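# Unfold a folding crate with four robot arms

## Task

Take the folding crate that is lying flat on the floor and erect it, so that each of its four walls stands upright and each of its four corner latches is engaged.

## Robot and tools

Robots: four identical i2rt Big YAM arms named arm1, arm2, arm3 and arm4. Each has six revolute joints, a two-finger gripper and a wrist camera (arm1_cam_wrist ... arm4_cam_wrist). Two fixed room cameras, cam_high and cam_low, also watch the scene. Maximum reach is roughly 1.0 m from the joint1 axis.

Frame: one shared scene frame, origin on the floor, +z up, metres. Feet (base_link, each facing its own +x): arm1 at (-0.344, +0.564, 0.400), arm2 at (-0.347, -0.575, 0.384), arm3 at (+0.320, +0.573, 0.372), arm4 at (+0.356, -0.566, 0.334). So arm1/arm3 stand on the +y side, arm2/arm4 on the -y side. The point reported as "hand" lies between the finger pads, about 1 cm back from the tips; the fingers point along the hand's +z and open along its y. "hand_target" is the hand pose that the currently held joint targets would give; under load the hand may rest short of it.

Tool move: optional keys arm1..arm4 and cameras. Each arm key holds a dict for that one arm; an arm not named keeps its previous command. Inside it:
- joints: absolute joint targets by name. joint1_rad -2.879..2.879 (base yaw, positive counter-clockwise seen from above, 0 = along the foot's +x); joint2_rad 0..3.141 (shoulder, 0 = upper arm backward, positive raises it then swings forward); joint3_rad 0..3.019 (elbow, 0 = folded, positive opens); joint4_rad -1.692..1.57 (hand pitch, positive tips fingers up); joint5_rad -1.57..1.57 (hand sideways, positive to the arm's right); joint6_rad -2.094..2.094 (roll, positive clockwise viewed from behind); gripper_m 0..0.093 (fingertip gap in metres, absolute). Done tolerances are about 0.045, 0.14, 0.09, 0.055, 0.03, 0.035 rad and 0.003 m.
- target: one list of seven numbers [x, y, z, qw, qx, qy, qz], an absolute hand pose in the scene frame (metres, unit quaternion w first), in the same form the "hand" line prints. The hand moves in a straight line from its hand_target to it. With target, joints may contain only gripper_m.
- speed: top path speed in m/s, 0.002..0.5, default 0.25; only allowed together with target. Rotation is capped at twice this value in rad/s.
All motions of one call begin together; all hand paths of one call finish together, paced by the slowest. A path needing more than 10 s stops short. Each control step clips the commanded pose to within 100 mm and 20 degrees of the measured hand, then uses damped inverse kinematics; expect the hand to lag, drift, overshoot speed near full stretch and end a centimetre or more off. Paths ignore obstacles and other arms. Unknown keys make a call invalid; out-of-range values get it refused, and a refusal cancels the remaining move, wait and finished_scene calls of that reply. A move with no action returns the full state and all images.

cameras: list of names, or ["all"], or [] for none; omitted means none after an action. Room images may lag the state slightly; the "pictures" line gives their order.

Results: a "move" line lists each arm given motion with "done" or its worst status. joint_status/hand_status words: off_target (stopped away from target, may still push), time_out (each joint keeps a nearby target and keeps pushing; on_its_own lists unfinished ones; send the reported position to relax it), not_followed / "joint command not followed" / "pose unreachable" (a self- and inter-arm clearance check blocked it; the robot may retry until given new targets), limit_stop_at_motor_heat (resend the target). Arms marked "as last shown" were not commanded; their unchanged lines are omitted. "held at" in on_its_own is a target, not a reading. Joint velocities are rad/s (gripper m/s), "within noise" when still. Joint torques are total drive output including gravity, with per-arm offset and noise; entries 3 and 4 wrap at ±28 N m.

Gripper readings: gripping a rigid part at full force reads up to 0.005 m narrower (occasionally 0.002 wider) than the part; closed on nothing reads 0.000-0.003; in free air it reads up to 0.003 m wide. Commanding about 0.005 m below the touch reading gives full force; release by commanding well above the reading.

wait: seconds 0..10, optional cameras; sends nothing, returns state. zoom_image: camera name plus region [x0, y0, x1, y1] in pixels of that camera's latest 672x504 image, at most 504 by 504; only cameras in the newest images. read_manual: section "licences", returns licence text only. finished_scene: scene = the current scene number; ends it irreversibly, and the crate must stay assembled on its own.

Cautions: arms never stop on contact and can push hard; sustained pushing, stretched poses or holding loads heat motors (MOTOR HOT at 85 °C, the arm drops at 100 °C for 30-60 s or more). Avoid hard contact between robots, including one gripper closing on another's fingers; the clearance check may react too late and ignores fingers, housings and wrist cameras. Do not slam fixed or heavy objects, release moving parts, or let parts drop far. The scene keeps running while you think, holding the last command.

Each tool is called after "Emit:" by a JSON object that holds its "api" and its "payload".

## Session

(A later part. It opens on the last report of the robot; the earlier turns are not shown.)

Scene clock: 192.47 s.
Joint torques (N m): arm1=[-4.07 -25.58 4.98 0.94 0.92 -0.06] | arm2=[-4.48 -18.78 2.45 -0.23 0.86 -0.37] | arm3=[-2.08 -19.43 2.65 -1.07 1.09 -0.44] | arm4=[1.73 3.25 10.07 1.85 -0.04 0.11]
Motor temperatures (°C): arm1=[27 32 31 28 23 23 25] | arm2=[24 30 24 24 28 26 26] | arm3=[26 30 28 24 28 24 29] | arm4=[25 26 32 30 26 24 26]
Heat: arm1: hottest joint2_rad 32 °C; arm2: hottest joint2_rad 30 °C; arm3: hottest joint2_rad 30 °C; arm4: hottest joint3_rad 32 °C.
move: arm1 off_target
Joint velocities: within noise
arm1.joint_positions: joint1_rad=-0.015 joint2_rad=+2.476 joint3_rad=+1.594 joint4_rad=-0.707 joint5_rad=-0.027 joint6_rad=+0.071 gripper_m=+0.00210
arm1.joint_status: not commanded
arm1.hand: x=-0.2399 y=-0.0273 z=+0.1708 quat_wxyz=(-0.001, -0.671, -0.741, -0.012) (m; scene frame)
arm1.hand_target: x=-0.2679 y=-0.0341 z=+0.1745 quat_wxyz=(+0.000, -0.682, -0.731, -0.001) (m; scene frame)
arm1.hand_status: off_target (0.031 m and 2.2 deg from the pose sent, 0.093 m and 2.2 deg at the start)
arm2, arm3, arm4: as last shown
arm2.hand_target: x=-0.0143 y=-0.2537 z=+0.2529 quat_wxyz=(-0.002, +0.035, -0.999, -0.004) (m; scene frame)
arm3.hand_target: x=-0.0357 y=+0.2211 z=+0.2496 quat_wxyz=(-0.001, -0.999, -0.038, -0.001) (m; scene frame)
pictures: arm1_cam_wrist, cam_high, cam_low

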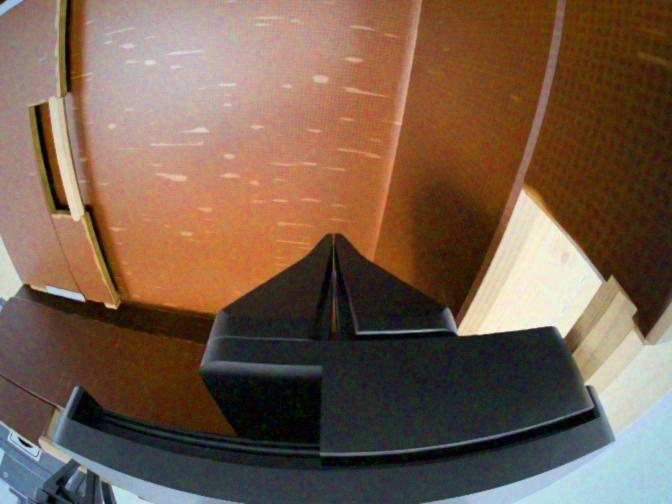

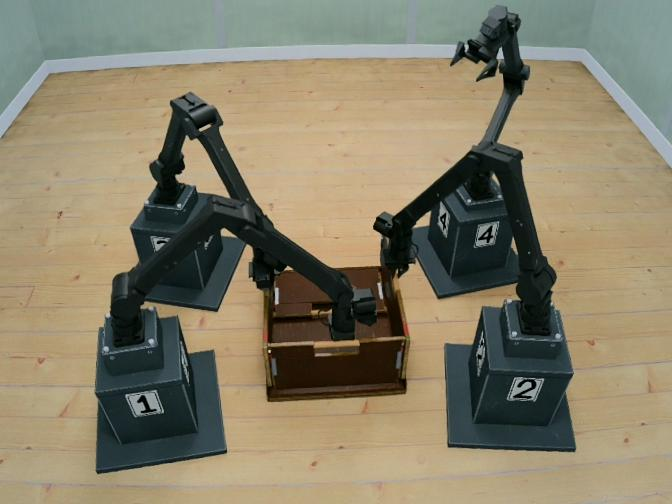

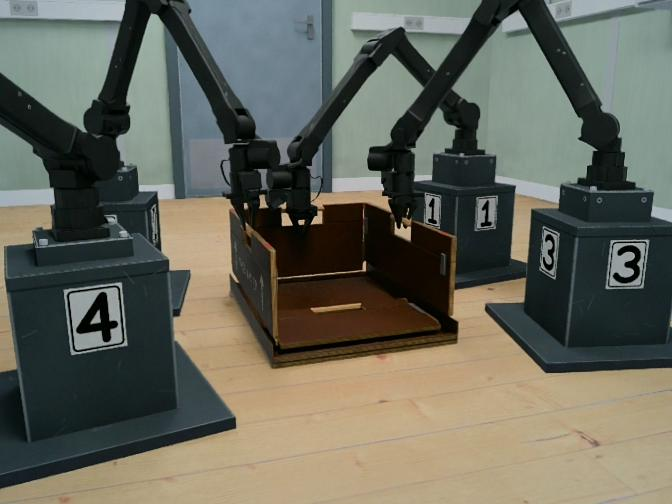

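Emit:
{"api": "move", "payload": {"arm1": {"target":[-0.32,-0.032,0.175,0,0.682,0.731,0],"speed":0.05}, "cameras": ["arm1_cam_wrist","cam_low","cam_high"]}}

Emit:
{"api": "zoom_image", "payload": {"camera": "cam_high", "region": [250, 250, 420, 410]}}

Emit:
{"api": "zoom_image", "payload": {"camera": "cam_low", "region": [220, 190, 400, 340]}}

Scene clock: 195.37 s.
Joint torques (N m): arm1=[-9.93 -26.11 4.22 0.72 1.13 0.14] | arm2=[-4.42 -18.78 2.47 -0.21 0.86 -0.36] | arm3=[-2.14 -18.84 2.5 -1.18 1.06 -0.44] | arm4=[1.67 3.31 10.07 1.87 -0.04 0.11]
Motor temperatures (°C): arm1=[27 32 31 27 23 23 25] | arm2=[24 30 24 24 28 26 26] | arm3=[26 30 28 24 28 24 29] | arm4=[25 26 32 30 26 24 26]
Heat: arm1: hottest joint2_rad 32 °C; arm2: hottest joint2_rad 30 °C; arm3: hottest joint2_rad 30 °C; arm4: hottest joint3_rad 32 °C.
move: arm1 off_target
Joint velocities: within noise
arm1.joint_positions: joint1_rad=-0.021 joint2_rad=+2.462 joint3_rad=+1.563 joint4_rad=-0.677 joint5_rad=-0.033 joint6_rad=-0.029 gripper_m=+0.00210
arm1.joint_status: not commanded
arm1.hand: x=-0.2431 y=-0.0237 z=+0.1714 quat_wxyz=(-0.009, -0.636, -0.772, -0.010) (m; scene frame)
arm1.hand_target: x=-0.3153 y=-0.0284 z=+0.1749 quat_wxyz=(-0.001, -0.682, -0.732, -0.001) (m; scene frame)
arm1.hand_status: off_target (0.077 m and 7.2 deg from the pose sent, 0.080 m and 2.2 deg at the start)
arm2, arm4: as last shown
arm3.joint_positions: joint1_rad=-0.560 joint2_rad=+2.108 joint3_rad=+1.197 joint4_rad=-0.626 joint5_rad=-0.026 joint6_rad=+0.754 gripper_m=+0.01598
arm3.joint_status: not commanded
arm3.hand: x=-0.0380 y=+0.2017 z=+0.2419 quat_wxyz=(-0.021, -1.000, -0.021, +0.002) (m; scene frame)
arm3.hand_target: x=-0.0357 y=+0.2211 z=+0.2496 quat_wxyz=(-0.001, -0.999, -0.038, -0.001) (m; scene frame)
arm3.hand_status: not commanded
pictures: arm1_cam_wrist, cam_high, cam_low

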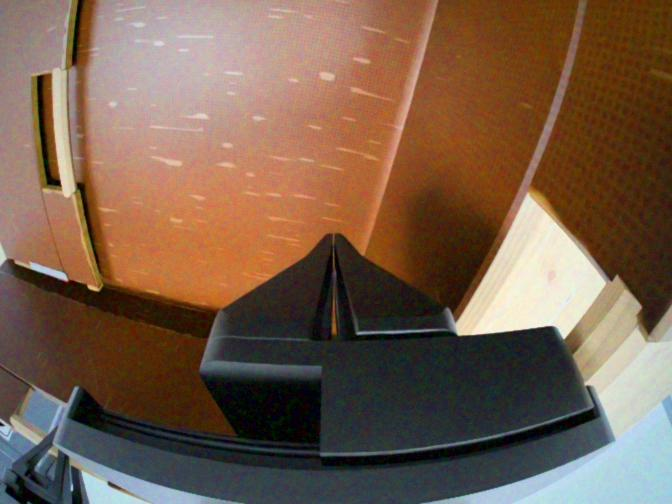

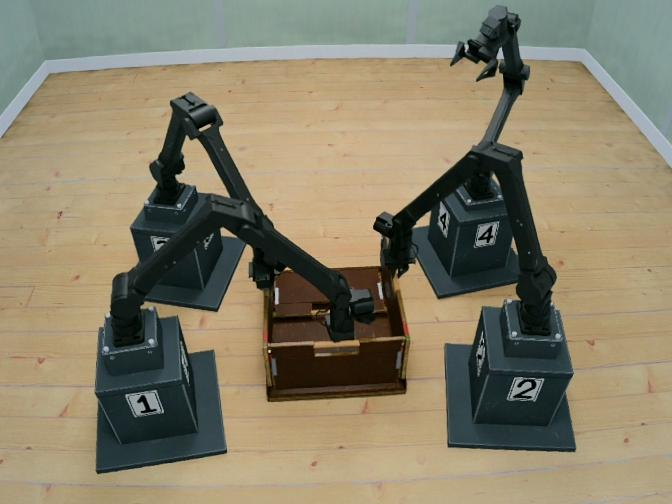

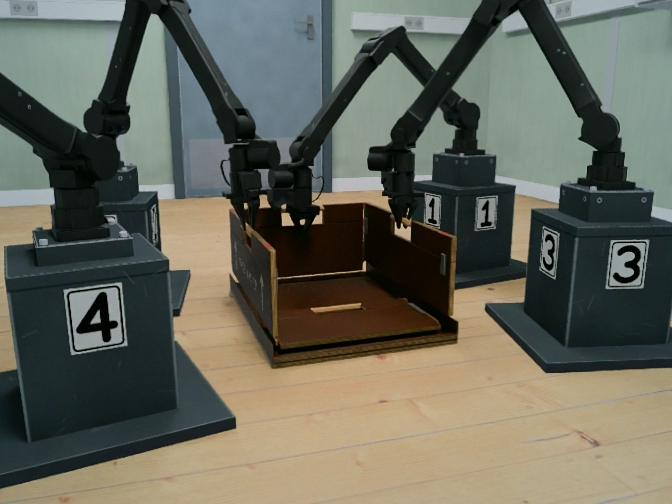

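Scaled by 2.965 from the camera's 672x504 image, which has a finer 960x720 frame.

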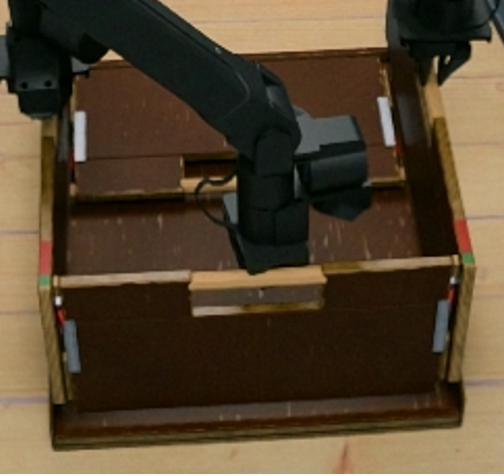

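Scaled by 2.800 from the camera's 672x504 image, which has a finer 960x720 frame.

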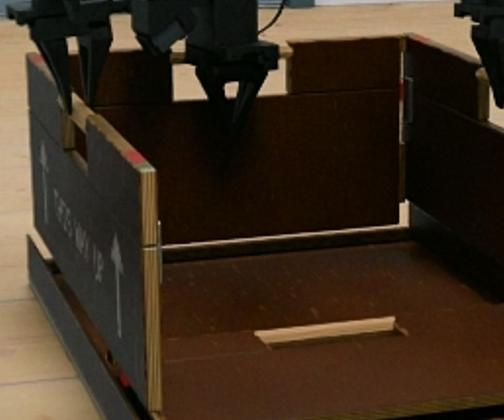

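Emit:
{"api": "move", "payload": {"arm1": {"target":[-0.22,-0.03,0.18,0,0.682,0.731,0],"speed":0.1}}}

Emit:
{"api": "move", "payload": {"arm1": {"target":[-0.2,-0.02,0.42,0,0.682,0.731,0],"speed":0.25}}}

Emit:
{"api": "move", "payload": {"arm1": {"joints":{"joint1_rad":-0.3,"joint2_rad":1.0,"joint3_rad":1.4,"joint4_rad":-1.3,"joint6_rad":0}}, "arm4": {"joints":{"joint1_rad":0.3,"joint2_rad":1.7,"joint3_rad":1.6,"joint4_rad":-1.35,"joint5_rad":0,"joint6_rad":0.4,"gripper_m":0.055}}, "cameras": ["cam_high","cam_low","arm4_cam_wrist"]}}

Emit:
{"api": "zoom_image", "payload": {"camera": "cam_high", "region": [250, 250, 420, 410]}}

Scene clock: 199.40 s.
Joint torques (N m): arm1=[-0.09 -24.23 7.92 0.32 0.23 0.25] | arm2=[-4.48 -18.84 2.44 -0.21 0.86 -0.37] | arm3=[-2.02 -18.67 2.62 -1.2 1.09 -0.44] | arm4=[1.73 3.31 10.07 1.85 -0.04 0.11]
Motor temperatures (°C): arm1=[27 32 31 27 23 23 25] | arm2=[24 30 24 24 28 26 26] | arm3=[26 30 28 24 29 24 29] | arm4=[25 26 32 30 26 24 26]
Heat: arm1: hottest joint2_rad 32 °C; arm2: hottest joint2_rad 30 °C; arm3: hottest joint2_rad 30 °C; arm4: hottest joint3_rad 32 °C.
move: arm1 off_target
Joint velocities: within noise
arm1.joint_positions: joint1_rad=+0.014 joint2_rad=+2.461 joint3_rad=+1.559 joint4_rad=-0.703 joint5_rad=-0.009 joint6_rad=+0.123 gripper_m=+0.00206
arm1.joint_status: not commanded
arm1.hand: x=-0.2283 y=-0.0123 z=+0.1711 quat_wxyz=(+0.011, -0.680, -0.733, -0.009) (m; scene frame)
arm1.hand_target: x=-0.2210 y=-0.0291 z=+0.1799 quat_wxyz=(+0.000, -0.683, -0.731, +0.000) (m; scene frame)
arm1.hand_status: off_target (0.022 m and 1.7 deg from the pose sent, 0.025 m and 7.2 deg at the start)
arm2.joint_positions: joint1_rad=-0.617 joint2_rad=+2.052 joint3_rad=+1.067 joint4_rad=-0.547 joint5_rad=-0.022 joint6_rad=+0.728 gripper_m=+0.01589
arm2.joint_status: not commanded
arm2.hand: x=-0.0220 y=-0.2238 z=+0.2534 quat_wxyz=(-0.007, +0.045, -0.999, -0.022) (m; scene frame)
arm2.hand_target: x=-0.0143 y=-0.2537 z=+0.2529 quat_wxyz=(-0.002, +0.035, -0.999, -0.004) (m; scene frame)
arm2.hand_status: not commanded
arm3, arm4: as last shown
pictures: none

Scene clock: 201.17 s.
Joint torques (N m): arm1=[0.62 -23 10.51 0.17 0.2 0.18] | arm2=[-4.48 -18.78 2.45 -0.2 0.86 -0.37] | arm3=[-1.61 -18.61 2.44 -1.06 1.1 -0.44] | arm4=[1.73 3.31 10.07 1.87 -0.04 0.11]
Motor temperatures (°C): arm1=[27 32 31 27 23 23 25] | arm2=[24 30 24 24 28 26 26] | arm3=[26 30 28 24 29 24 29] | arm4=[25 26 32 30 26 24 26]
Heat: arm1: hottest joint2_rad 32 °C; arm2: hottest joint2_rad 30 °C; arm3: hottest joint2_rad 30 °C; arm4: hottest joint3_rad 32 °C.
move: arm1 off_target
Joint velocities: within noise
arm1.joint_positions: joint1_rad=+0.047 joint2_rad=+2.065 joint3_rad=+1.565 joint4_rad=-1.114 joint5_rad=-0.009 joint6_rad=+0.157 gripper_m=+0.00206
arm1.joint_status: not commanded
arm1.hand: x=-0.2089 y=-0.0055 z=+0.4031 quat_wxyz=(+0.016, -0.680, -0.733, -0.012) (m; scene frame)
arm1.hand_target: x=-0.1992 y=-0.0216 z=+0.4196 quat_wxyz=(+0.000, -0.682, -0.731, +0.000) (m; scene frame)
arm1.hand_status: off_target (0.024 m and 2.3 deg from the pose sent, 0.251 m and 1.7 deg at the start)
arm2, arm3, arm4: as last shown
pictures: none

Scene clock: 202.93 s.
Joint torques (N m): arm1=[-0.03 -5.77 8.46 1.37 0.14 -0.02] | arm2=[-4.54 -18.78 2.44 -0.21 0.86 -0.37] | arm3=[-1.9 -18.9 2.62 -1.28 1.07 -0.43] | arm4=[1.49 -16.38 10.88 -0.2 -0.12 0.29]
Motor temperatures (°C): arm1=[27 32 31 27 23 23 25] | arm2=[24 30 24 24 28 26 26] | arm3=[26 30 28 24 29 24 29] | arm4=[25 26 32 30 26 24 26]
Heat: arm1: hottest joint2_rad 32 °C; arm2: hottest joint2_rad 30 °C; arm3: hottest joint2_rad 30 °C; arm4: hottest joint3_rad 32 °C.
move: arm1 done; arm4 done
Joint velocities: within noise
arm1.joint_positions: joint1_rad=-0.303 joint2_rad=+0.994 joint3_rad=+1.401 joint4_rad=-1.292 joint5_rad=-0.006 joint6_rad=+0.014 gripper_m=+0.00206
arm1.joint_status: all done
arm1.hand: x=-0.3860 y=+0.1893 z=+0.8463 quat_wxyz=(-0.227, -0.707, -0.621, +0.252) (m; scene frame)
arm1.hand_target: x=-0.3849 y=+0.1892 z=+0.8427 quat_wxyz=(-0.221, -0.703, -0.629, +0.248) (m; scene frame)
arm1.hand_status: not commanded
arm2, arm3: as last shown
arm4.joint_positions: joint1_rad=+0.295 joint2_rad=+1.705 joint3_rad=+1.592 joint4_rad=-1.341 joint5_rad=+0.002 joint6_rad=+0.387 gripper_m=+0.05507
arm4.joint_status: all done
arm4.hand: x=+0.0926 y=-0.0855 z=+0.5418 quat_wxyz=(-0.020, +0.745, -0.664, -0.055) (m; scene frame)
arm4.hand_target: x=+0.0930 y=-0.0844 z=+0.5419 quat_wxyz=(-0.018, +0.739, -0.672, -0.052) (m; scene frame)
arm4.hand_status: not commanded
pictures: arm4_cam_wrist, cam_high, cam_low

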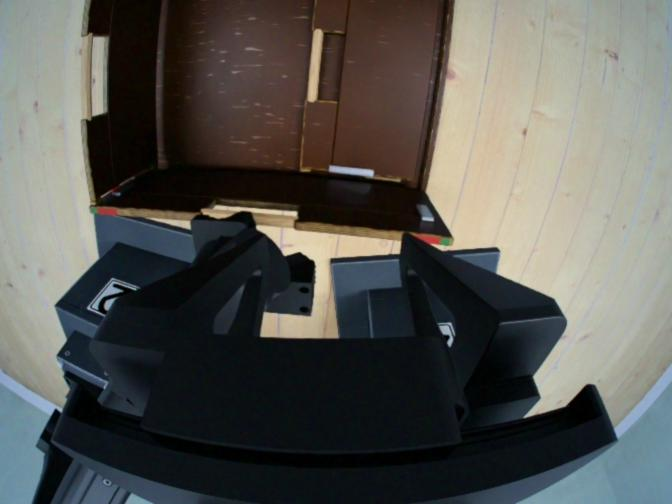

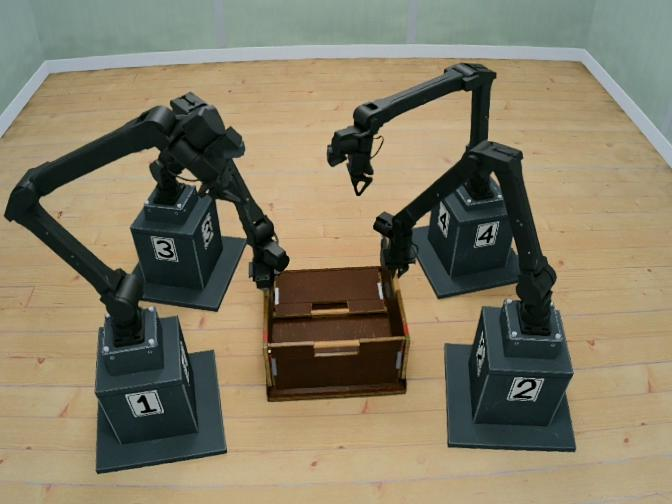

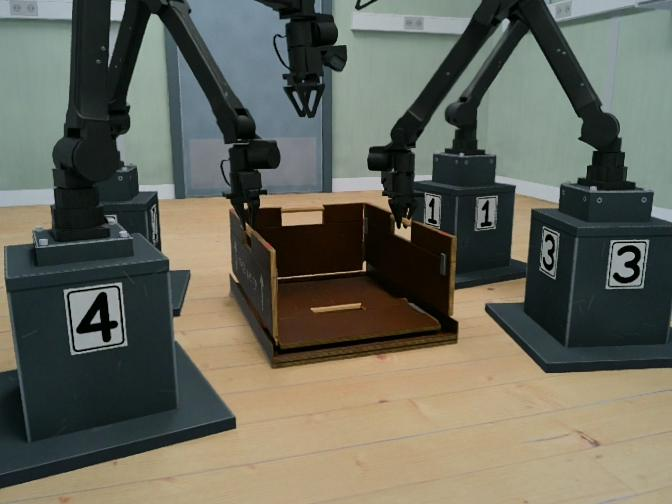

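Scaled by 2.965 from the camera's 672x504 image, which has a finer 960x720 frame.

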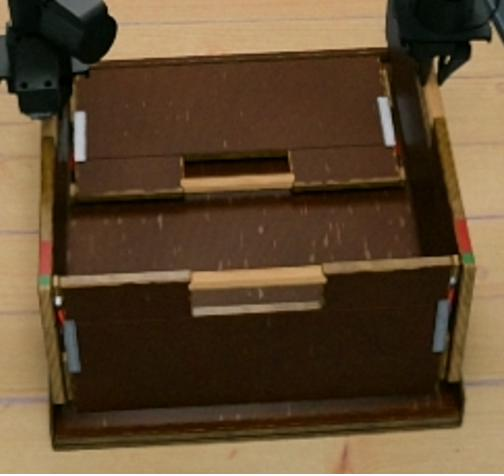

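Emit:
{"api": "move", "payload": {"arm4": {"target":[0.03,-0.005,0.2,0,0.731,-0.682,0],"speed":0.2}, "cameras": ["arm4_cam_wrist","cam_low"]}}

Scene clock: 208.17 s.
Joint torques (N m): arm1=[0.09 -6.3 8.44 1.54 0.14 -0.07] | arm2=[-4.48 -18.78 2.45 -0.21 0.86 -0.36] | arm3=[-2.08 -18.9 2.52 -1.18 1.08 -0.45] | arm4=[1.79 -21.07 11.21 -0.01 -0.11 0.3]
Motor temperatures (°C): arm1=[27 32 31 27 23 23 25] | arm2=[24 30 24 24 28 26 26] | arm3=[26 30 28 24 29 24 29] | arm4=[25 26 32 30 26 25 26]
Heat: arm1: hottest joint2_rad 32 °C; arm2: hottest joint2_rad 30 °C; arm3: hottest joint2_rad 30 °C; arm4: hottest joint3_rad 32 °C.
move: arm4 off_target
Joint velocities: within noise
arm1, arm2, arm3: as last shown
arm4.joint_positions: joint1_rad=+0.309 joint2_rad=+2.349 joint3_rad=+1.681 joint4_rad=-0.922 joint5_rad=+0.002 joint6_rad=+0.433 gripper_m=+0.05507
arm4.joint_status: not commanded
arm4.hand: x=+0.0450 y=-0.0172 z=+0.2023 quat_wxyz=(+0.002, +0.736, -0.677, +0.009) (m; scene frame)
arm4.hand_target: x=+0.0336 y=-0.0079 z=+0.1994 quat_wxyz=(+0.000, +0.732, -0.681, +0.000) (m; scene frame)
arm4.hand_status: off_target (0.019 m and 1.4 deg from the pose sent, 0.357 m and 7.2 deg at the start)
pictures: arm4_cam_wrist, cam_low

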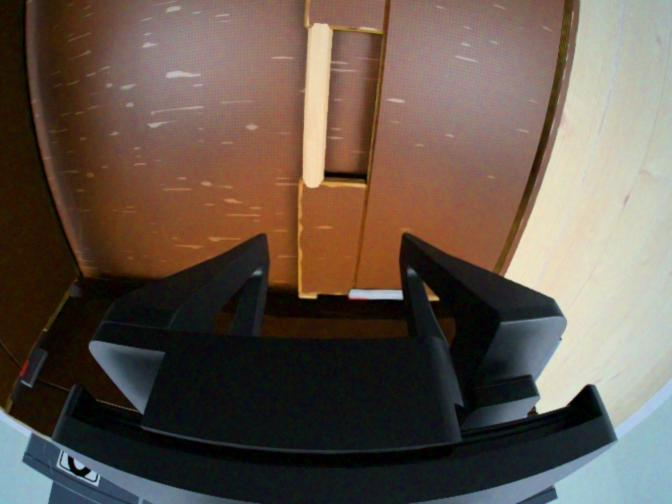

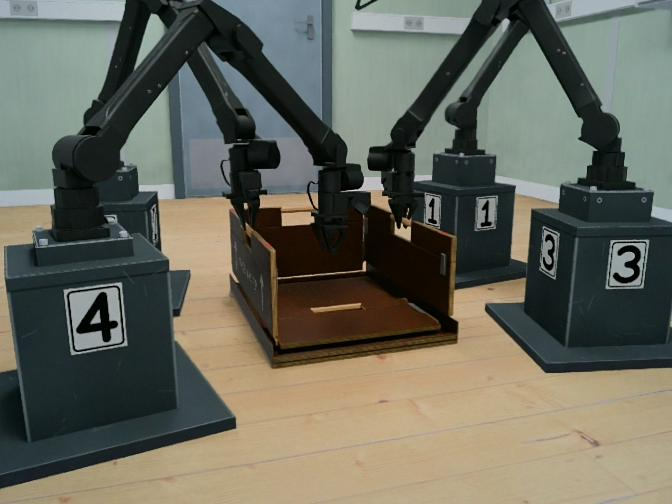

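Emit:
{"api": "move", "payload": {"arm4": {"target":[0.018,0.003,0.08,0,0.731,-0.682,0],"speed":0.15}, "cameras": ["arm4_cam_wrist"]}}

Scene clock: 210.83 s.
Joint torques (N m): arm1=[-0.38 -5.54 8.36 1.39 0.11 -0.01] | arm2=[-4.48 -18.84 2.44 -0.21 0.86 -0.37] | arm3=[-1.79 -19.08 2.58 -1.17 1.06 -0.44] | arm4=[2.55 -21.77 10.44 0.14 -0.11 0.3]
Motor temperatures (°C): arm1=[27 32 31 27 23 23 25] | arm2=[24 30 24 24 28 26 26] | arm3=[26 30 28 24 29 24 29] | arm4=[25 26 32 30 26 25 26]
Heat: arm1: hottest joint2_rad 32 °C; arm2: hottest joint2_rad 30 °C; arm3: hottest joint2_rad 30 °C; arm4: hottest joint3_rad 32 °C.
move: arm4 off_target
Joint velocities: within noise
arm1, arm2, arm3: as last shown
arm4.joint_positions: joint1_rad=+0.320 joint2_rad=+2.598 joint3_rad=+1.823 joint4_rad=-0.812 joint5_rad=+0.002 joint6_rad=+0.449 gripper_m=+0.05507
arm4.joint_status: not commanded
arm4.hand: x=+0.0293 y=-0.0038 z=+0.0878 quat_wxyz=(+0.001, +0.734, -0.679, +0.007) (m; scene frame)
arm4.hand_target: x=+0.0196 y=+0.0020 z=+0.0802 quat_wxyz=(+0.000, +0.731, -0.683, +0.000) (m; scene frame)
arm4.hand_status: off_target (0.015 m and 1.0 deg from the pose sent, 0.127 m and 1.4 deg at the start)
pictures: arm4_cam_wrist

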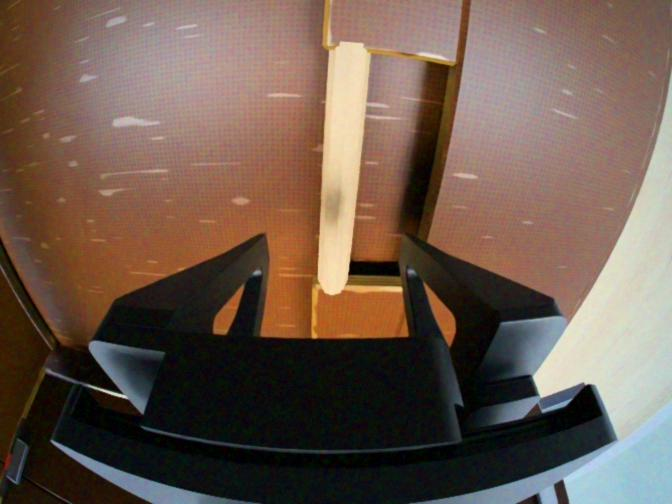

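Emit:
{"api": "move", "payload": {"arm4": {"target":[0.02,0.001,0.022,0,0.731,-0.682,0],"speed":0.08}, "cameras": ["arm4_cam_wrist","cam_low"]}}

Emit:
{"api": "move", "payload": {"arm4": {"joints":{"gripper_m":0.002}}, "cameras": ["arm4_cam_wrist"]}}

Scene clock: 213.80 s.
Joint torques (N m): arm1=[0.09 -6.07 8.55 1.43 0.12 -0.08] | arm2=[-4.54 -18.84 2.47 -0.23 0.86 -0.36] | arm3=[-2.08 -18.9 2.51 -1.07 1.04 -0.44] | arm4=[2.37 -21.95 9.87 0.27 -0.11 0.28]
Motor temperatures (°C): arm1=[27 31 31 27 23 23 25] | arm2=[24 30 24 24 28 26 26] | arm3=[26 30 28 24 29 24 29] | arm4=[25 26 32 30 26 25 26]
Heat: arm1: hottest joint2_rad 31 °C; arm2: hottest joint2_rad 30 °C; arm3: hottest joint2_rad 30 °C; arm4: hottest joint3_rad 32 °C.
move: arm4 off_target
Joint velocities: within noise
arm1, arm2, arm3: as last shown
arm4.joint_positions: joint1_rad=+0.320 joint2_rad=+2.714 joint3_rad=+1.888 joint4_rad=-0.759 joint5_rad=+0.002 joint6_rad=+0.449 gripper_m=+0.05507
arm4.joint_status: not commanded
arm4.hand: x=+0.0297 y=-0.0044 z=+0.0312 quat_wxyz=(+0.001, +0.734, -0.679, +0.007) (m; scene frame)
arm4.hand_target: x=+0.0206 y=+0.0002 z=+0.0224 quat_wxyz=(+0.000, +0.731, -0.682, -0.001) (m; scene frame)
arm4.hand_status: off_target (0.014 m and 1.0 deg from the pose sent, 0.067 m and 1.0 deg at the start)
pictures: arm4_cam_wrist, cam_low

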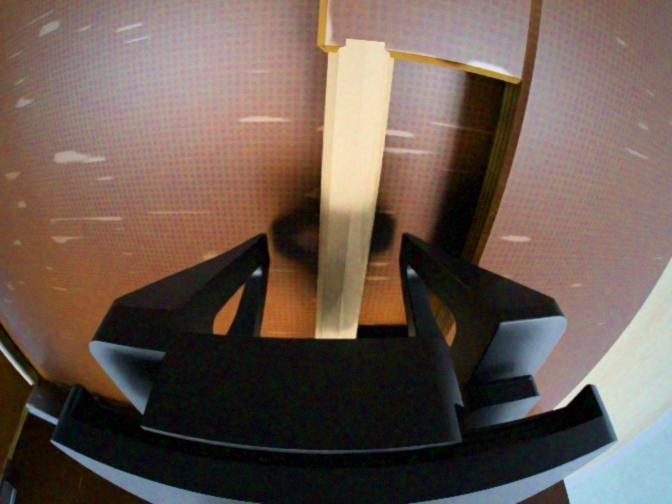

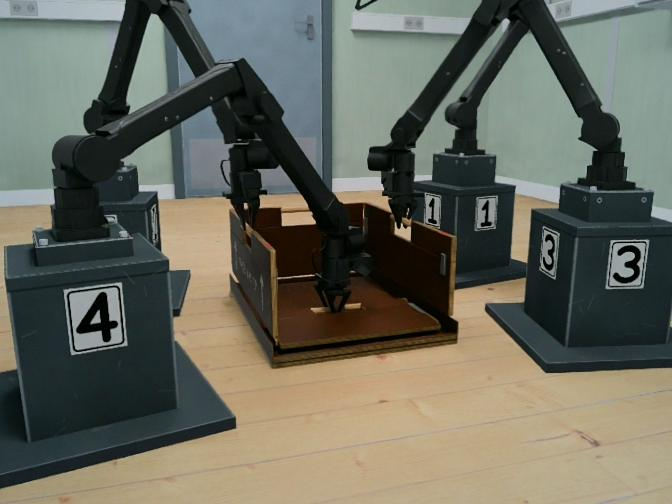

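Scene clock: 214.53 s.
Joint torques (N m): arm1=[-0.03 -6.01 8.35 1.44 0.1 -0.04] | arm2=[-4.48 -18.84 2.45 -0.2 0.86 -0.36] | arm3=[-1.61 -18.9 2.52 -1.1 1.08 -0.42] | arm4=[2.43 -22.12 9.85 0.28 -0.22 0.01]
Motor temperatures (°C): arm1=[27 31 31 27 23 23 25] | arm2=[24 30 24 24 28 26 26] | arm3=[26 30 28 24 29 24 29] | arm4=[25 26 32 30 26 25 26]
Heat: arm1: hottest joint2_rad 31 °C; arm2: hottest joint2_rad 30 °C; arm3: hottest joint2_rad 30 °C; arm4: hottest joint3_rad 32 °C.
move: arm4 off_target
Joint velocities: within noise
arm1, arm2, arm3: as last shown
arm4.joint_positions: joint1_rad=+0.318 joint2_rad=+2.714 joint3_rad=+1.888 joint4_rad=-0.761 joint5_rad=+0.014 joint6_rad=+0.482 gripper_m=+0.01703
arm4.joint_status: gripper_m off_target (ended at +0.01705, target +0.00200)
arm4.hand: x=+0.0326 y=-0.0031 z=+0.0312 quat_wxyz=(-0.004, +0.722, -0.692, +0.010) (m; scene frame)
arm4.hand_target: x=+0.0222 y=+0.0008 z=+0.0224 quat_wxyz=(-0.004, +0.728, -0.685, +0.001) (m; scene frame)
arm4.hand_status: not commanded
pictures: arm4_cam_wrist

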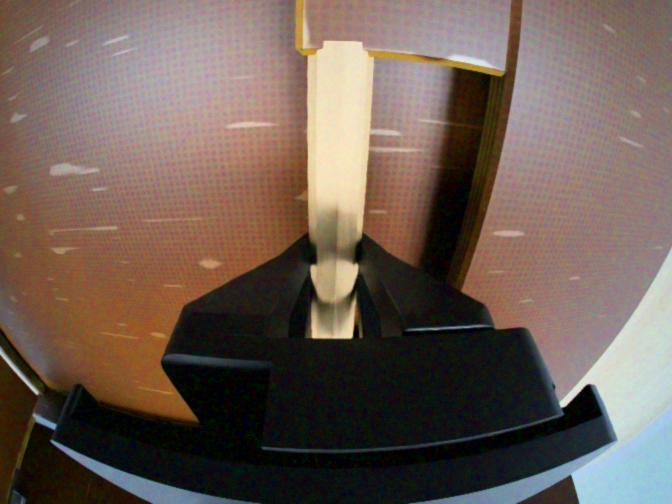

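Emit:
{"api": "move", "payload": {"arm4": {"target":[0.042,0.001,0.145,0,0.731,-0.682,0],"speed":0.1}}}

Emit:
{"api": "move", "payload": {"arm4": {"target":[0.11,0.006,0.218,0,0.731,-0.682,0],"speed":0.1}}}

Emit:
{"api": "move", "payload": {"arm4": {"target":[0.17,0.01,0.245,0,0.731,-0.682,0],"speed":0.1}, "cameras": ["arm4_cam_wrist","cam_low"]}}

Scene clock: 217.70 s.
Joint torques (N m): arm1=[-0.15 -5.95 8.34 1.42 0.13 -0.09] | arm2=[-4.48 -18.78 2.45 -0.21 0.86 -0.36] | arm3=[-1.85 -18.43 2.52 -1.26 1.08 -0.44] | arm4=[2.26 -27.99 6.91 -1.28 0.07 -0.31]
Motor temperatures (°C): arm1=[27 31 31 27 23 23 25] | arm2=[24 30 24 24 28 26 26] | arm3=[26 30 28 24 29 24 29] | arm4=[25 27 32 30 26 25 27]
Heat: arm1: hottest joint2_rad 31 °C; arm2: hottest joint2_rad 30 °C; arm3: hottest joint2_rad 30 °C; arm4: hottest joint3_rad 32 °C.
move: arm4 off_target
Joint velocities: within noise
arm1, arm2: as last shown
arm3.joint_positions: joint1_rad=-0.560 joint2_rad=+2.108 joint3_rad=+1.197 joint4_rad=-0.626 joint5_rad=-0.026 joint6_rad=+0.754 gripper_m=+0.01598
arm3.joint_status: not commanded
arm3.hand: x=-0.0380 y=+0.2017 z=+0.2419 quat_wxyz=(-0.021, -1.000, -0.021, +0.002) (m; scene frame)
arm3.hand_target: x=-0.0357 y=+0.2211 z=+0.2496 quat_wxyz=(-0.001, -0.999, -0.038, -0.001) (m; scene frame)
arm3.hand_status: not commanded
arm4.joint_positions: joint1_rad=+0.292 joint2_rad=+2.530 joint3_rad=+1.764 joint4_rad=-0.815 joint5_rad=-0.012 joint6_rad=+0.473 gripper_m=+0.01637
arm4.joint_status: not commanded
arm4.hand: x=+0.0462 y=-0.0022 z=+0.1138 quat_wxyz=(+0.007, +0.716, -0.698, +0.003) (m; scene frame)
arm4.hand_target: x=+0.0390 y=+0.0033 z=+0.1440 quat_wxyz=(+0.003, +0.731, -0.682, -0.006) (m; scene frame)
arm4.hand_status: off_target (0.032 m and 2.6 deg from the pose sent, 0.114 m and 1.9 deg at the start)
pictures: none

Scene clock: 219.37 s.
Joint torques (N m): arm1=[-0.26 -6.07 8.4 1.51 0.13 -0.09] | arm2=[-4.48 -18.84 2.44 -0.23 0.86 -0.37] | arm3=[-1.9 -18.78 2.48 -1.18 1.1 -0.45] | arm4=[1.03 -26.75 6.97 -1.69 0.75 -0.45]
Motor temperatures (°C): arm1=[27 31 31 27 23 23 25] | arm2=[24 30 24 24 28 26 26] | arm3=[26 30 28 24 29 24 29] | arm4=[25 27 32 30 26 25 27]
Heat: arm1: hottest joint2_rad 31 °C; arm2: hottest joint2_rad 30 °C; arm3: hottest joint2_rad 30 °C; arm4: hottest joint3_rad 32 °C.
move: arm4 off_target
Joint velocities: within noise
arm1, arm3: as last shown
arm2.joint_positions: joint1_rad=-0.617 joint2_rad=+2.052 joint3_rad=+1.067 joint4_rad=-0.547 joint5_rad=-0.022 joint6_rad=+0.728 gripper_m=+0.01589
arm2.joint_status: not commanded
arm2.hand: x=-0.0220 y=-0.2238 z=+0.2534 quat_wxyz=(-0.007, +0.045, -0.999, -0.022) (m; scene frame)
arm2.hand_target: x=-0.0143 y=-0.2537 z=+0.2529 quat_wxyz=(-0.002, +0.035, -0.999, -0.004) (m; scene frame)
arm2.hand_status: not commanded
arm4.joint_positions: joint1_rad=+0.220 joint2_rad=+2.349 joint3_rad=+1.635 joint4_rad=-0.864 joint5_rad=-0.026 joint6_rad=+0.389 gripper_m=+0.01650
arm4.joint_status: not commanded
arm4.hand: x=+0.0940 y=-0.0011 z=+0.1888 quat_wxyz=(+0.013, +0.720, -0.693, -0.001) (m; scene frame)
arm4.hand_target: x=+0.1029 y=+0.0033 z=+0.2162 quat_wxyz=(+0.001, +0.734, -0.679, +0.000) (m; scene frame)
arm4.hand_status: off_target (0.034 m and 2.3 deg from the pose sent, 0.122 m and 2.6 deg at the start)
pictures: none

Scene clock: 220.73 s.
Joint torques (N m): arm1=[0.03 -5.54 8.35 1.54 0.11 -0.01] | arm2=[-4.48 -18.78 2.44 -0.23 0.86 -0.36] | arm3=[-1.96 -18.9 2.5 -1.18 1.08 -0.44] | arm4=[-0.09 -23.53 7.57 -0.55 0.84 -0.47]
Motor temperatures (°C): arm1=[27 31 31 27 23 23 25] | arm2=[24 30 24 24 28 26 26] | arm3=[26 30 28 24 29 24 29] | arm4=[25 27 32 30 26 25 27]
Heat: arm1: hottest joint2_rad 31 °C; arm2: hottest joint2_rad 30 °C; arm3: hottest joint2_rad 30 °C; arm4: hottest joint3_rad 32 °C.
move: arm4 off_target
Joint velocities: within noise
arm1, arm2, arm3: as last shown
arm4.joint_positions: joint1_rad=+0.129 joint2_rad=+2.240 joint3_rad=+1.563 joint4_rad=-0.913 joint5_rad=-0.027 joint6_rad=+0.297 gripper_m=+0.01625
arm4.joint_status: not commanded
arm4.hand: x=+0.1526 y=+0.0012 z=+0.2324 quat_wxyz=(+0.017, +0.721, -0.693, +0.002) (m; scene frame)
arm4.hand_target: x=+0.1699 y=+0.0085 z=+0.2449 quat_wxyz=(+0.003, +0.731, -0.683, +0.004) (m; scene frame)
arm4.hand_status: off_target (0.023 m and 2.6 deg from the pose sent, 0.095 m and 2.3 deg at the start)
pictures: arm4_cam_wrist, cam_low

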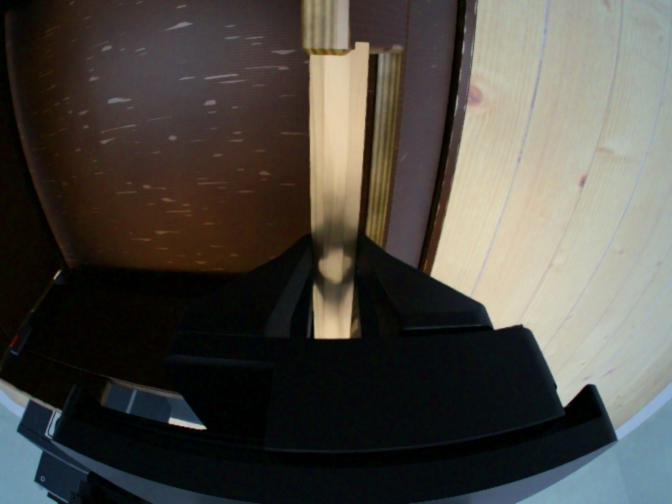

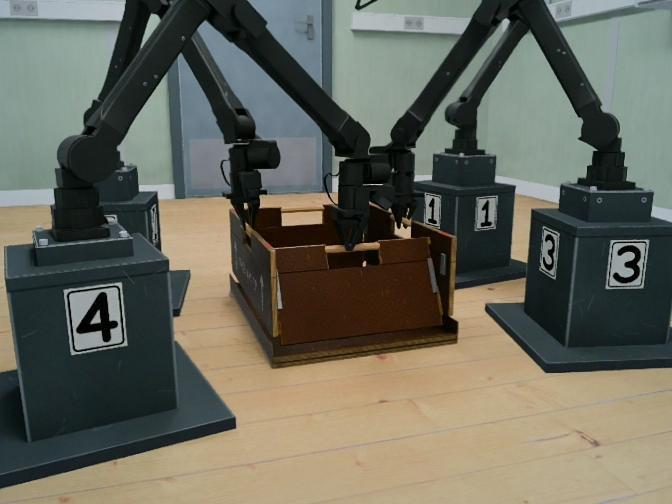

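Emit:
{"api": "move", "payload": {"arm4": {"target":[0.225,0.012,0.245,0,0.731,-0.682,0],"speed":0.08}}}

Emit:
{"api": "move", "payload": {"arm4": {"target":[0.275,0.014,0.235,0,0.731,-0.682,0],"speed":0.06}, "cameras": ["arm4_cam_wrist","cam_low","cam_high"]}}

Emit:
{"api": "zoom_image", "payload": {"camera": "cam_low", "region": [220, 180, 470, 380]}}

Scene clock: 223.40 s.
Joint torques (N m): arm1=[-0.26 -5.71 8.54 1.35 0.14 0] | arm2=[-4.48 -18.78 2.47 -0.23 0.86 -0.36] | arm3=[-1.79 -18.73 2.55 -0.96 1.08 -0.43] | arm4=[-1.67 -21.19 7.17 0.69 1.23 -0.61]
Motor temperatures (°C): arm1=[27 31 31 27 23 23 25] | arm2=[24 30 24 24 28 26 26] | arm3=[26 30 28 24 29 24 29] | arm4=[25 27 31 30 27 25 27]
Heat: arm1: hottest joint2_rad 31 °C; arm2: hottest joint2_rad 30 °C; arm3: hottest joint2_rad 30 °C; arm4: hottest joint3_rad 31 °C.
move: arm4 off_target
Joint velocities: within noise
arm1.joint_positions: joint1_rad=-0.303 joint2_rad=+0.994 joint3_rad=+1.401 joint4_rad=-1.292 joint5_rad=-0.006 joint6_rad=+0.014 gripper_m=+0.00206
arm1.joint_status: not commanded
arm1.hand: x=-0.3860 y=+0.1893 z=+0.8463 quat_wxyz=(-0.227, -0.707, -0.621, +0.252) (m; scene frame)
arm1.hand_target: x=-0.3849 y=+0.1892 z=+0.8427 quat_wxyz=(-0.221, -0.703, -0.629, +0.248) (m; scene frame)
arm1.hand_status: not commanded
arm2, arm3: as last shown
arm4.joint_positions: joint1_rad=+0.063 joint2_rad=+2.190 joint3_rad=+1.515 joint4_rad=-0.910 joint5_rad=-0.039 joint6_rad=+0.222 gripper_m=+0.01614
arm4.joint_status: not commanded
arm4.hand: x=+0.1913 y=+0.0022 z=+0.2477 quat_wxyz=(+0.020, +0.724, -0.689, -0.005) (m; scene frame)
arm4.hand_target: x=+0.2231 y=+0.0109 z=+0.2455 quat_wxyz=(+0.002, +0.731, -0.683, +0.001) (m; scene frame)
arm4.hand_status: off_target (0.035 m and 2.7 deg from the pose sent, 0.074 m and 2.6 deg at the start)
pictures: none

Scene clock: 224.90 s.
Joint torques (N m): arm1=[0.38 -6.01 8.38 1.37 0.11 -0.03] | arm2=[-4.42 -18.78 2.45 -0.21 0.86 -0.37] | arm3=[-1.61 -18.49 2.5 -1.05 1.12 -0.43] | arm4=[-4.25 -18.96 6.89 1.17 2.02 -0.78]
Motor temperatures (°C): arm1=[27 31 31 27 23 23 25] | arm2=[24 30 24 24 28 26 26] | arm3=[26 30 28 24 29 24 29] | arm4=[25 27 31 30 27 25 27]
Heat: arm1: hottest joint2_rad 31 °C; arm2: hottest joint2_rad 30 °C; arm3: hottest joint2_rad 30 °C; arm4: hottest joint3_rad 31 °C.
move: arm4 off_target
Joint velocities: within noise
arm1, arm2: as last shown
arm3.joint_positions: joint1_rad=-0.560 joint2_rad=+2.108 joint3_rad=+1.197 joint4_rad=-0.626 joint5_rad=-0.026 joint6_rad=+0.753 gripper_m=+0.01598
arm3.joint_status: not commanded
arm3.hand: x=-0.0380 y=+0.2017 z=+0.2419 quat_wxyz=(-0.021, -1.000, -0.022, +0.002) (m; scene frame)
arm3.hand_target: x=-0.0357 y=+0.2210 z=+0.2496 quat_wxyz=(-0.001, -0.999, -0.038, -0.001) (m; scene frame)
arm3.hand_status: not commanded
arm4.joint_positions: joint1_rad=+0.014 joint2_rad=+2.164 joint3_rad=+1.483 joint4_rad=-0.888 joint5_rad=-0.064 joint6_rad=+0.157 gripper_m=+0.01615
arm4.joint_status: not commanded
arm4.hand: x=+0.2163 y=+0.0040 z=+0.2531 quat_wxyz=(+0.026, +0.729, -0.684, -0.019) (m; scene frame)
arm4.hand_target: x=+0.2718 y=+0.0111 z=+0.2372 quat_wxyz=(+0.002, +0.730, -0.683, +0.000) (m; scene frame)
arm4.hand_status: off_target (0.062 m and 3.7 deg from the pose sent, 0.085 m and 2.7 deg at the start)
pictures: arm4_cam_wrist, cam_high, cam_low

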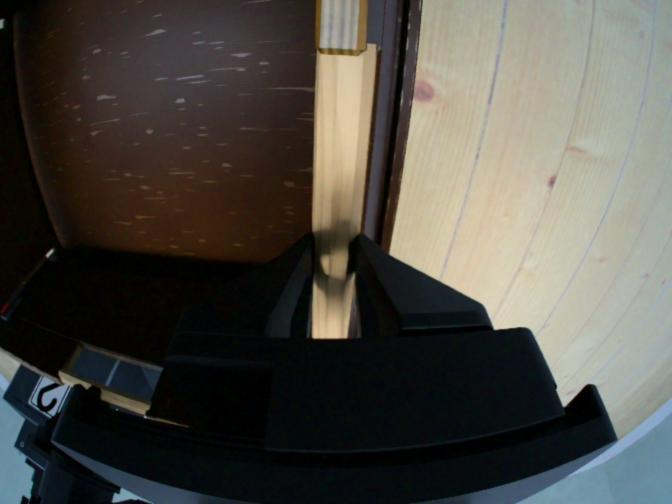

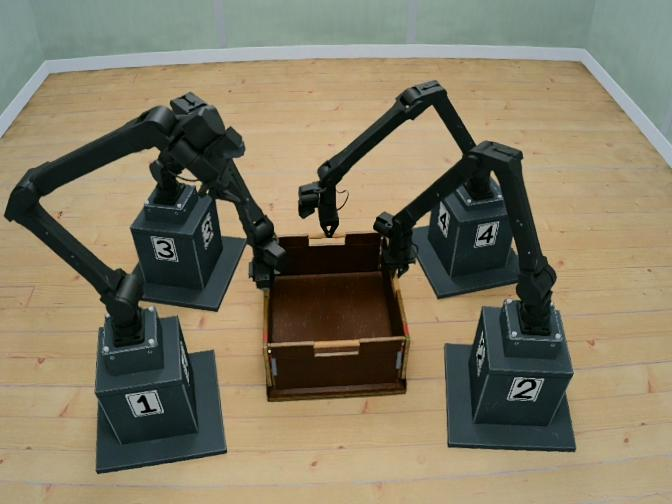

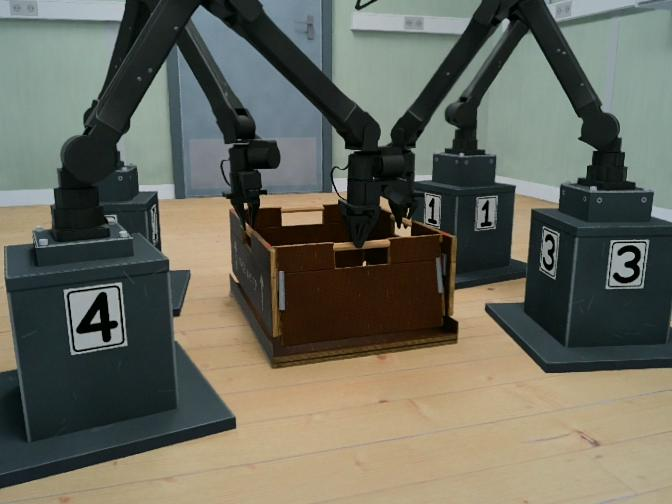

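Scaled by 2.016 from the camera's 672x504 image, which has a finer 960x720 frame.

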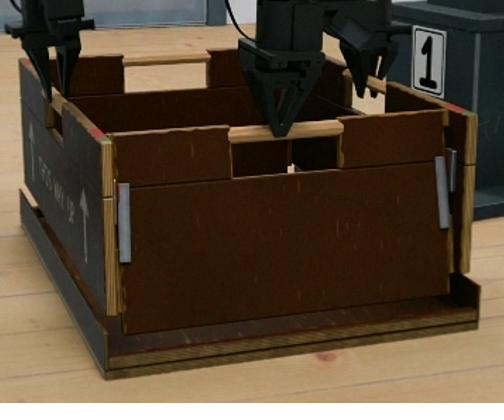

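Emit:
{"api": "move", "payload": {"arm4": {"target":[0.33,0.02,0.225,0,0.731,-0.682,0],"speed":0.06}, "cameras": ["arm4_cam_wrist","cam_low","cam_high"]}}

Emit:
{"api": "zoom_image", "payload": {"camera": "cam_low", "region": [220, 180, 470, 380]}}

Scene clock: 227.23 s.
Joint torques (N m): arm1=[-0.21 -5.89 8.51 1.5 0.12 -0.02] | arm2=[-4.42 -18.84 2.47 -0.23 0.86 -0.37] | arm3=[-1.49 -18.96 2.55 -1.18 1.07 -0.47] | arm4=[-6.24 -16.5 7.64 1.77 2.45 -0.84]
Motor temperatures (°C): arm1=[27 31 31 27 23 23 25] | arm2=[24 30 24 24 28 26 26] | arm3=[26 30 28 24 29 24 29] | arm4=[25 28 31 30 28 25 27]
Heat: arm1: hottest joint2_rad 31 °C; arm2: hottest joint2_rad 30 °C; arm3: hottest joint2_rad 30 °C; arm4: hottest joint3_rad 31 °C.
move: arm4 off_target
Joint velocities: within noise
arm1, arm2, arm3: as last shown
arm4.joint_positions: joint1_rad=-0.053 joint2_rad=+2.147 joint3_rad=+1.461 joint4_rad=-0.887 joint5_rad=-0.078 joint6_rad=+0.070 gripper_m=+0.01620
arm4.joint_status: not commanded
arm4.hand: x=+0.2537 y=+0.0053 z=+0.2564 quat_wxyz=(+0.031, +0.736, -0.676, -0.024) (m; scene frame)
arm4.hand_target: x=+0.3261 y=+0.0116 z=+0.2281 quat_wxyz=(+0.005, +0.730, -0.684, +0.002) (m; scene frame)
arm4.hand_status: off_target (0.084 m and 4.6 deg from the pose sent, 0.118 m and 3.7 deg at the start)
pictures: arm4_cam_wrist, cam_high, cam_low

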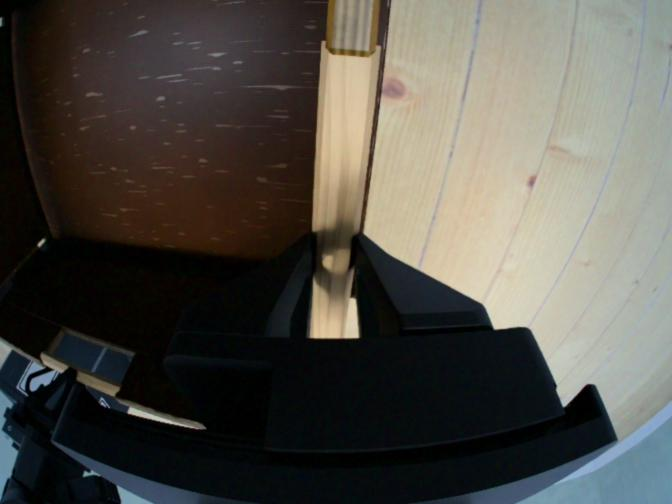

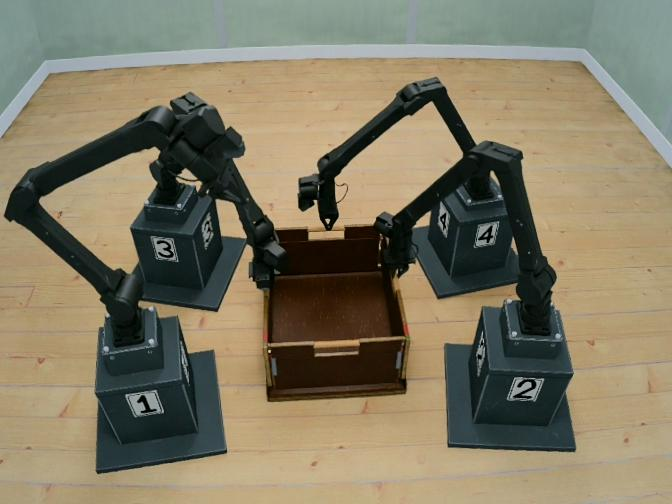

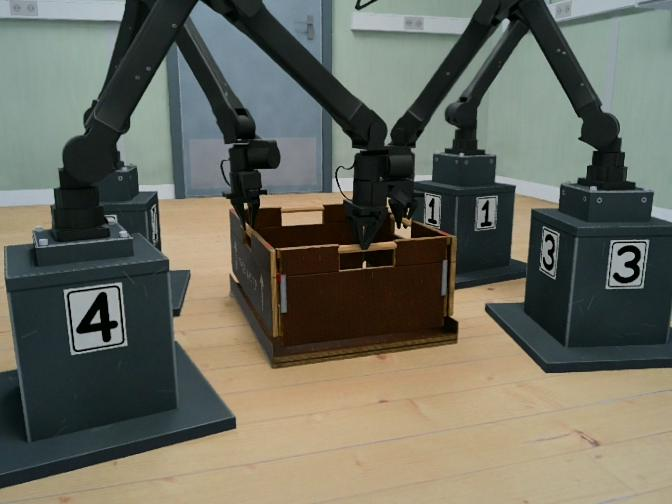

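Scaled by 2.016 from the camera's 672x504 image, which has a finer 960x720 frame.

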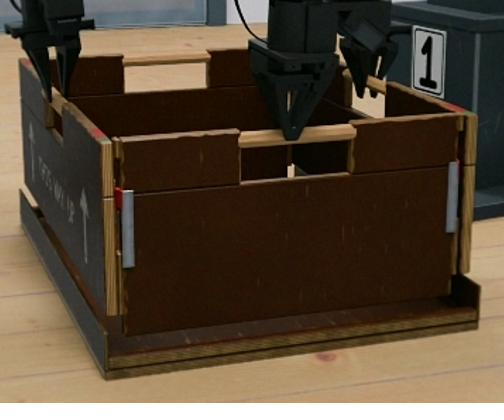

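Emit:
{"api": "move", "payload": {"arm4": {"target":[0.38,0.02,0.22,0,0.731,-0.682,0],"speed":0.06}, "cameras": ["arm4_cam_wrist","cam_low","cam_high"]}}

Emit:
{"api": "zoom_image", "payload": {"camera": "cam_low", "region": [220, 180, 470, 380]}}

Emit:
{"api": "zoom_image", "payload": {"camera": "cam_high", "region": [250, 220, 420, 410]}}

Scene clock: 229.67 s.
Joint torques (N m): arm1=[0.03 -6.3 8.4 1.55 0.15 -0.04] | arm2=[-4.42 -18.78 2.44 -0.21 0.86 -0.37] | arm3=[-1.49 -19.6 2.52 -1.24 1.1 -0.47] | arm4=[-8.29 -17.55 6.54 1.58 2.66 -1.01]
Motor temperatures (°C): arm1=[27 30 31 27 23 23 25] | arm2=[24 30 24 24 28 26 26] | arm3=[26 30 28 24 29 24 29] | arm4=[25 28 31 30 29 25 27]
Heat: arm1: hottest joint3_rad 31 °C; arm2: hottest joint2_rad 30 °C; arm3: hottest joint2_rad 30 °C; arm4: hottest joint3_rad 31 °C.
move: arm4 off_target
Joint velocities: within noise
arm1, arm2, arm3: as last shown
arm4.joint_positions: joint1_rad=-0.056 joint2_rad=+2.144 joint3_rad=+1.455 joint4_rad=-0.879 joint5_rad=-0.084 joint6_rad=+0.056 gripper_m=+0.01624
arm4.joint_status: not commanded
arm4.hand: x=+0.2545 y=+0.0050 z=+0.2564 quat_wxyz=(+0.032, +0.739, -0.672, -0.028) (m; scene frame)
arm4.hand_target: x=+0.3431 y=+0.0074 z=+0.2322 quat_wxyz=(+0.005, +0.730, -0.684, +0.002) (m; scene frame)
arm4.hand_status: off_target (0.132 m and 5.1 deg from the pose sent, 0.132 m and 4.6 deg at the start; pose on its path clipped on 31 of 42 steps)
pictures: arm4_cam_wrist, cam_high, cam_low

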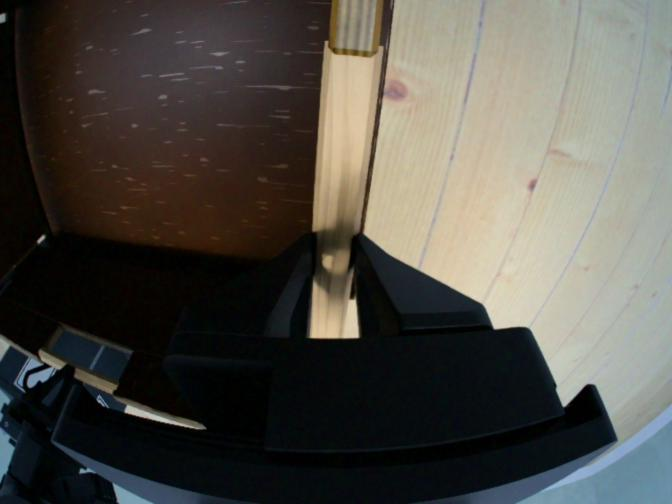

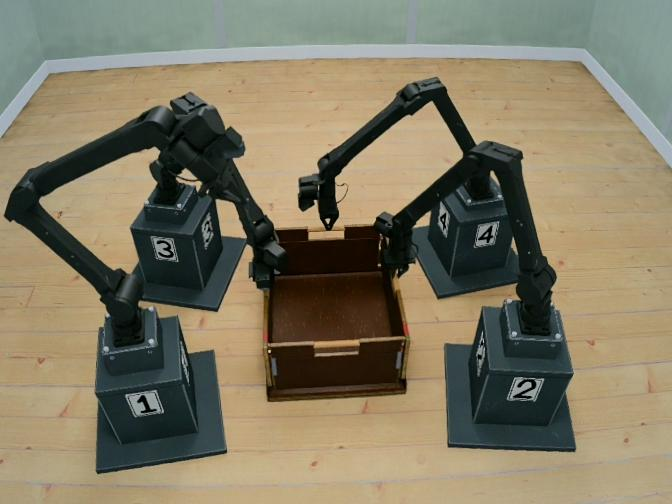

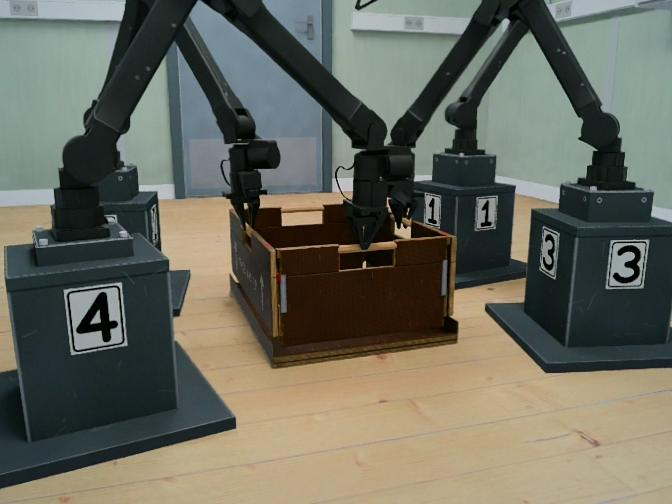

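Scaled by 2.016 from the camera's 672x504 image, which has a finer 960x720 frame.

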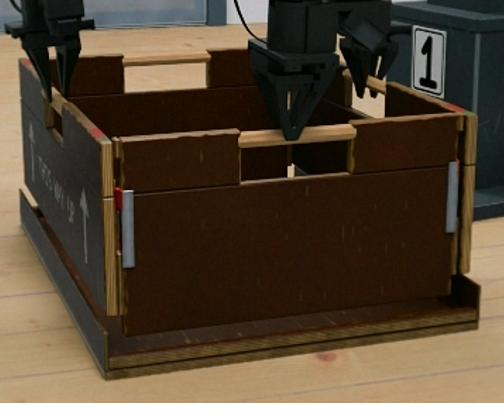

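Scaled by 2.653 from the camera's 672x504 image, which has a finer 960x720 frame.

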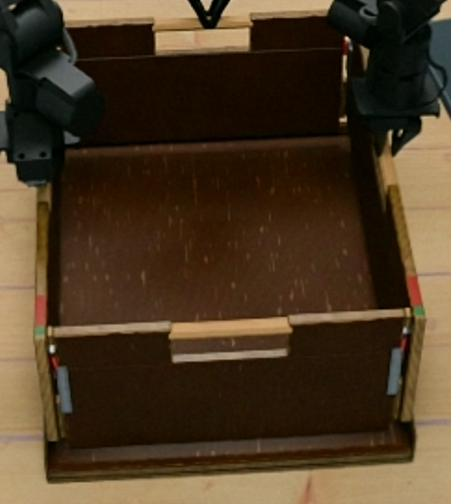

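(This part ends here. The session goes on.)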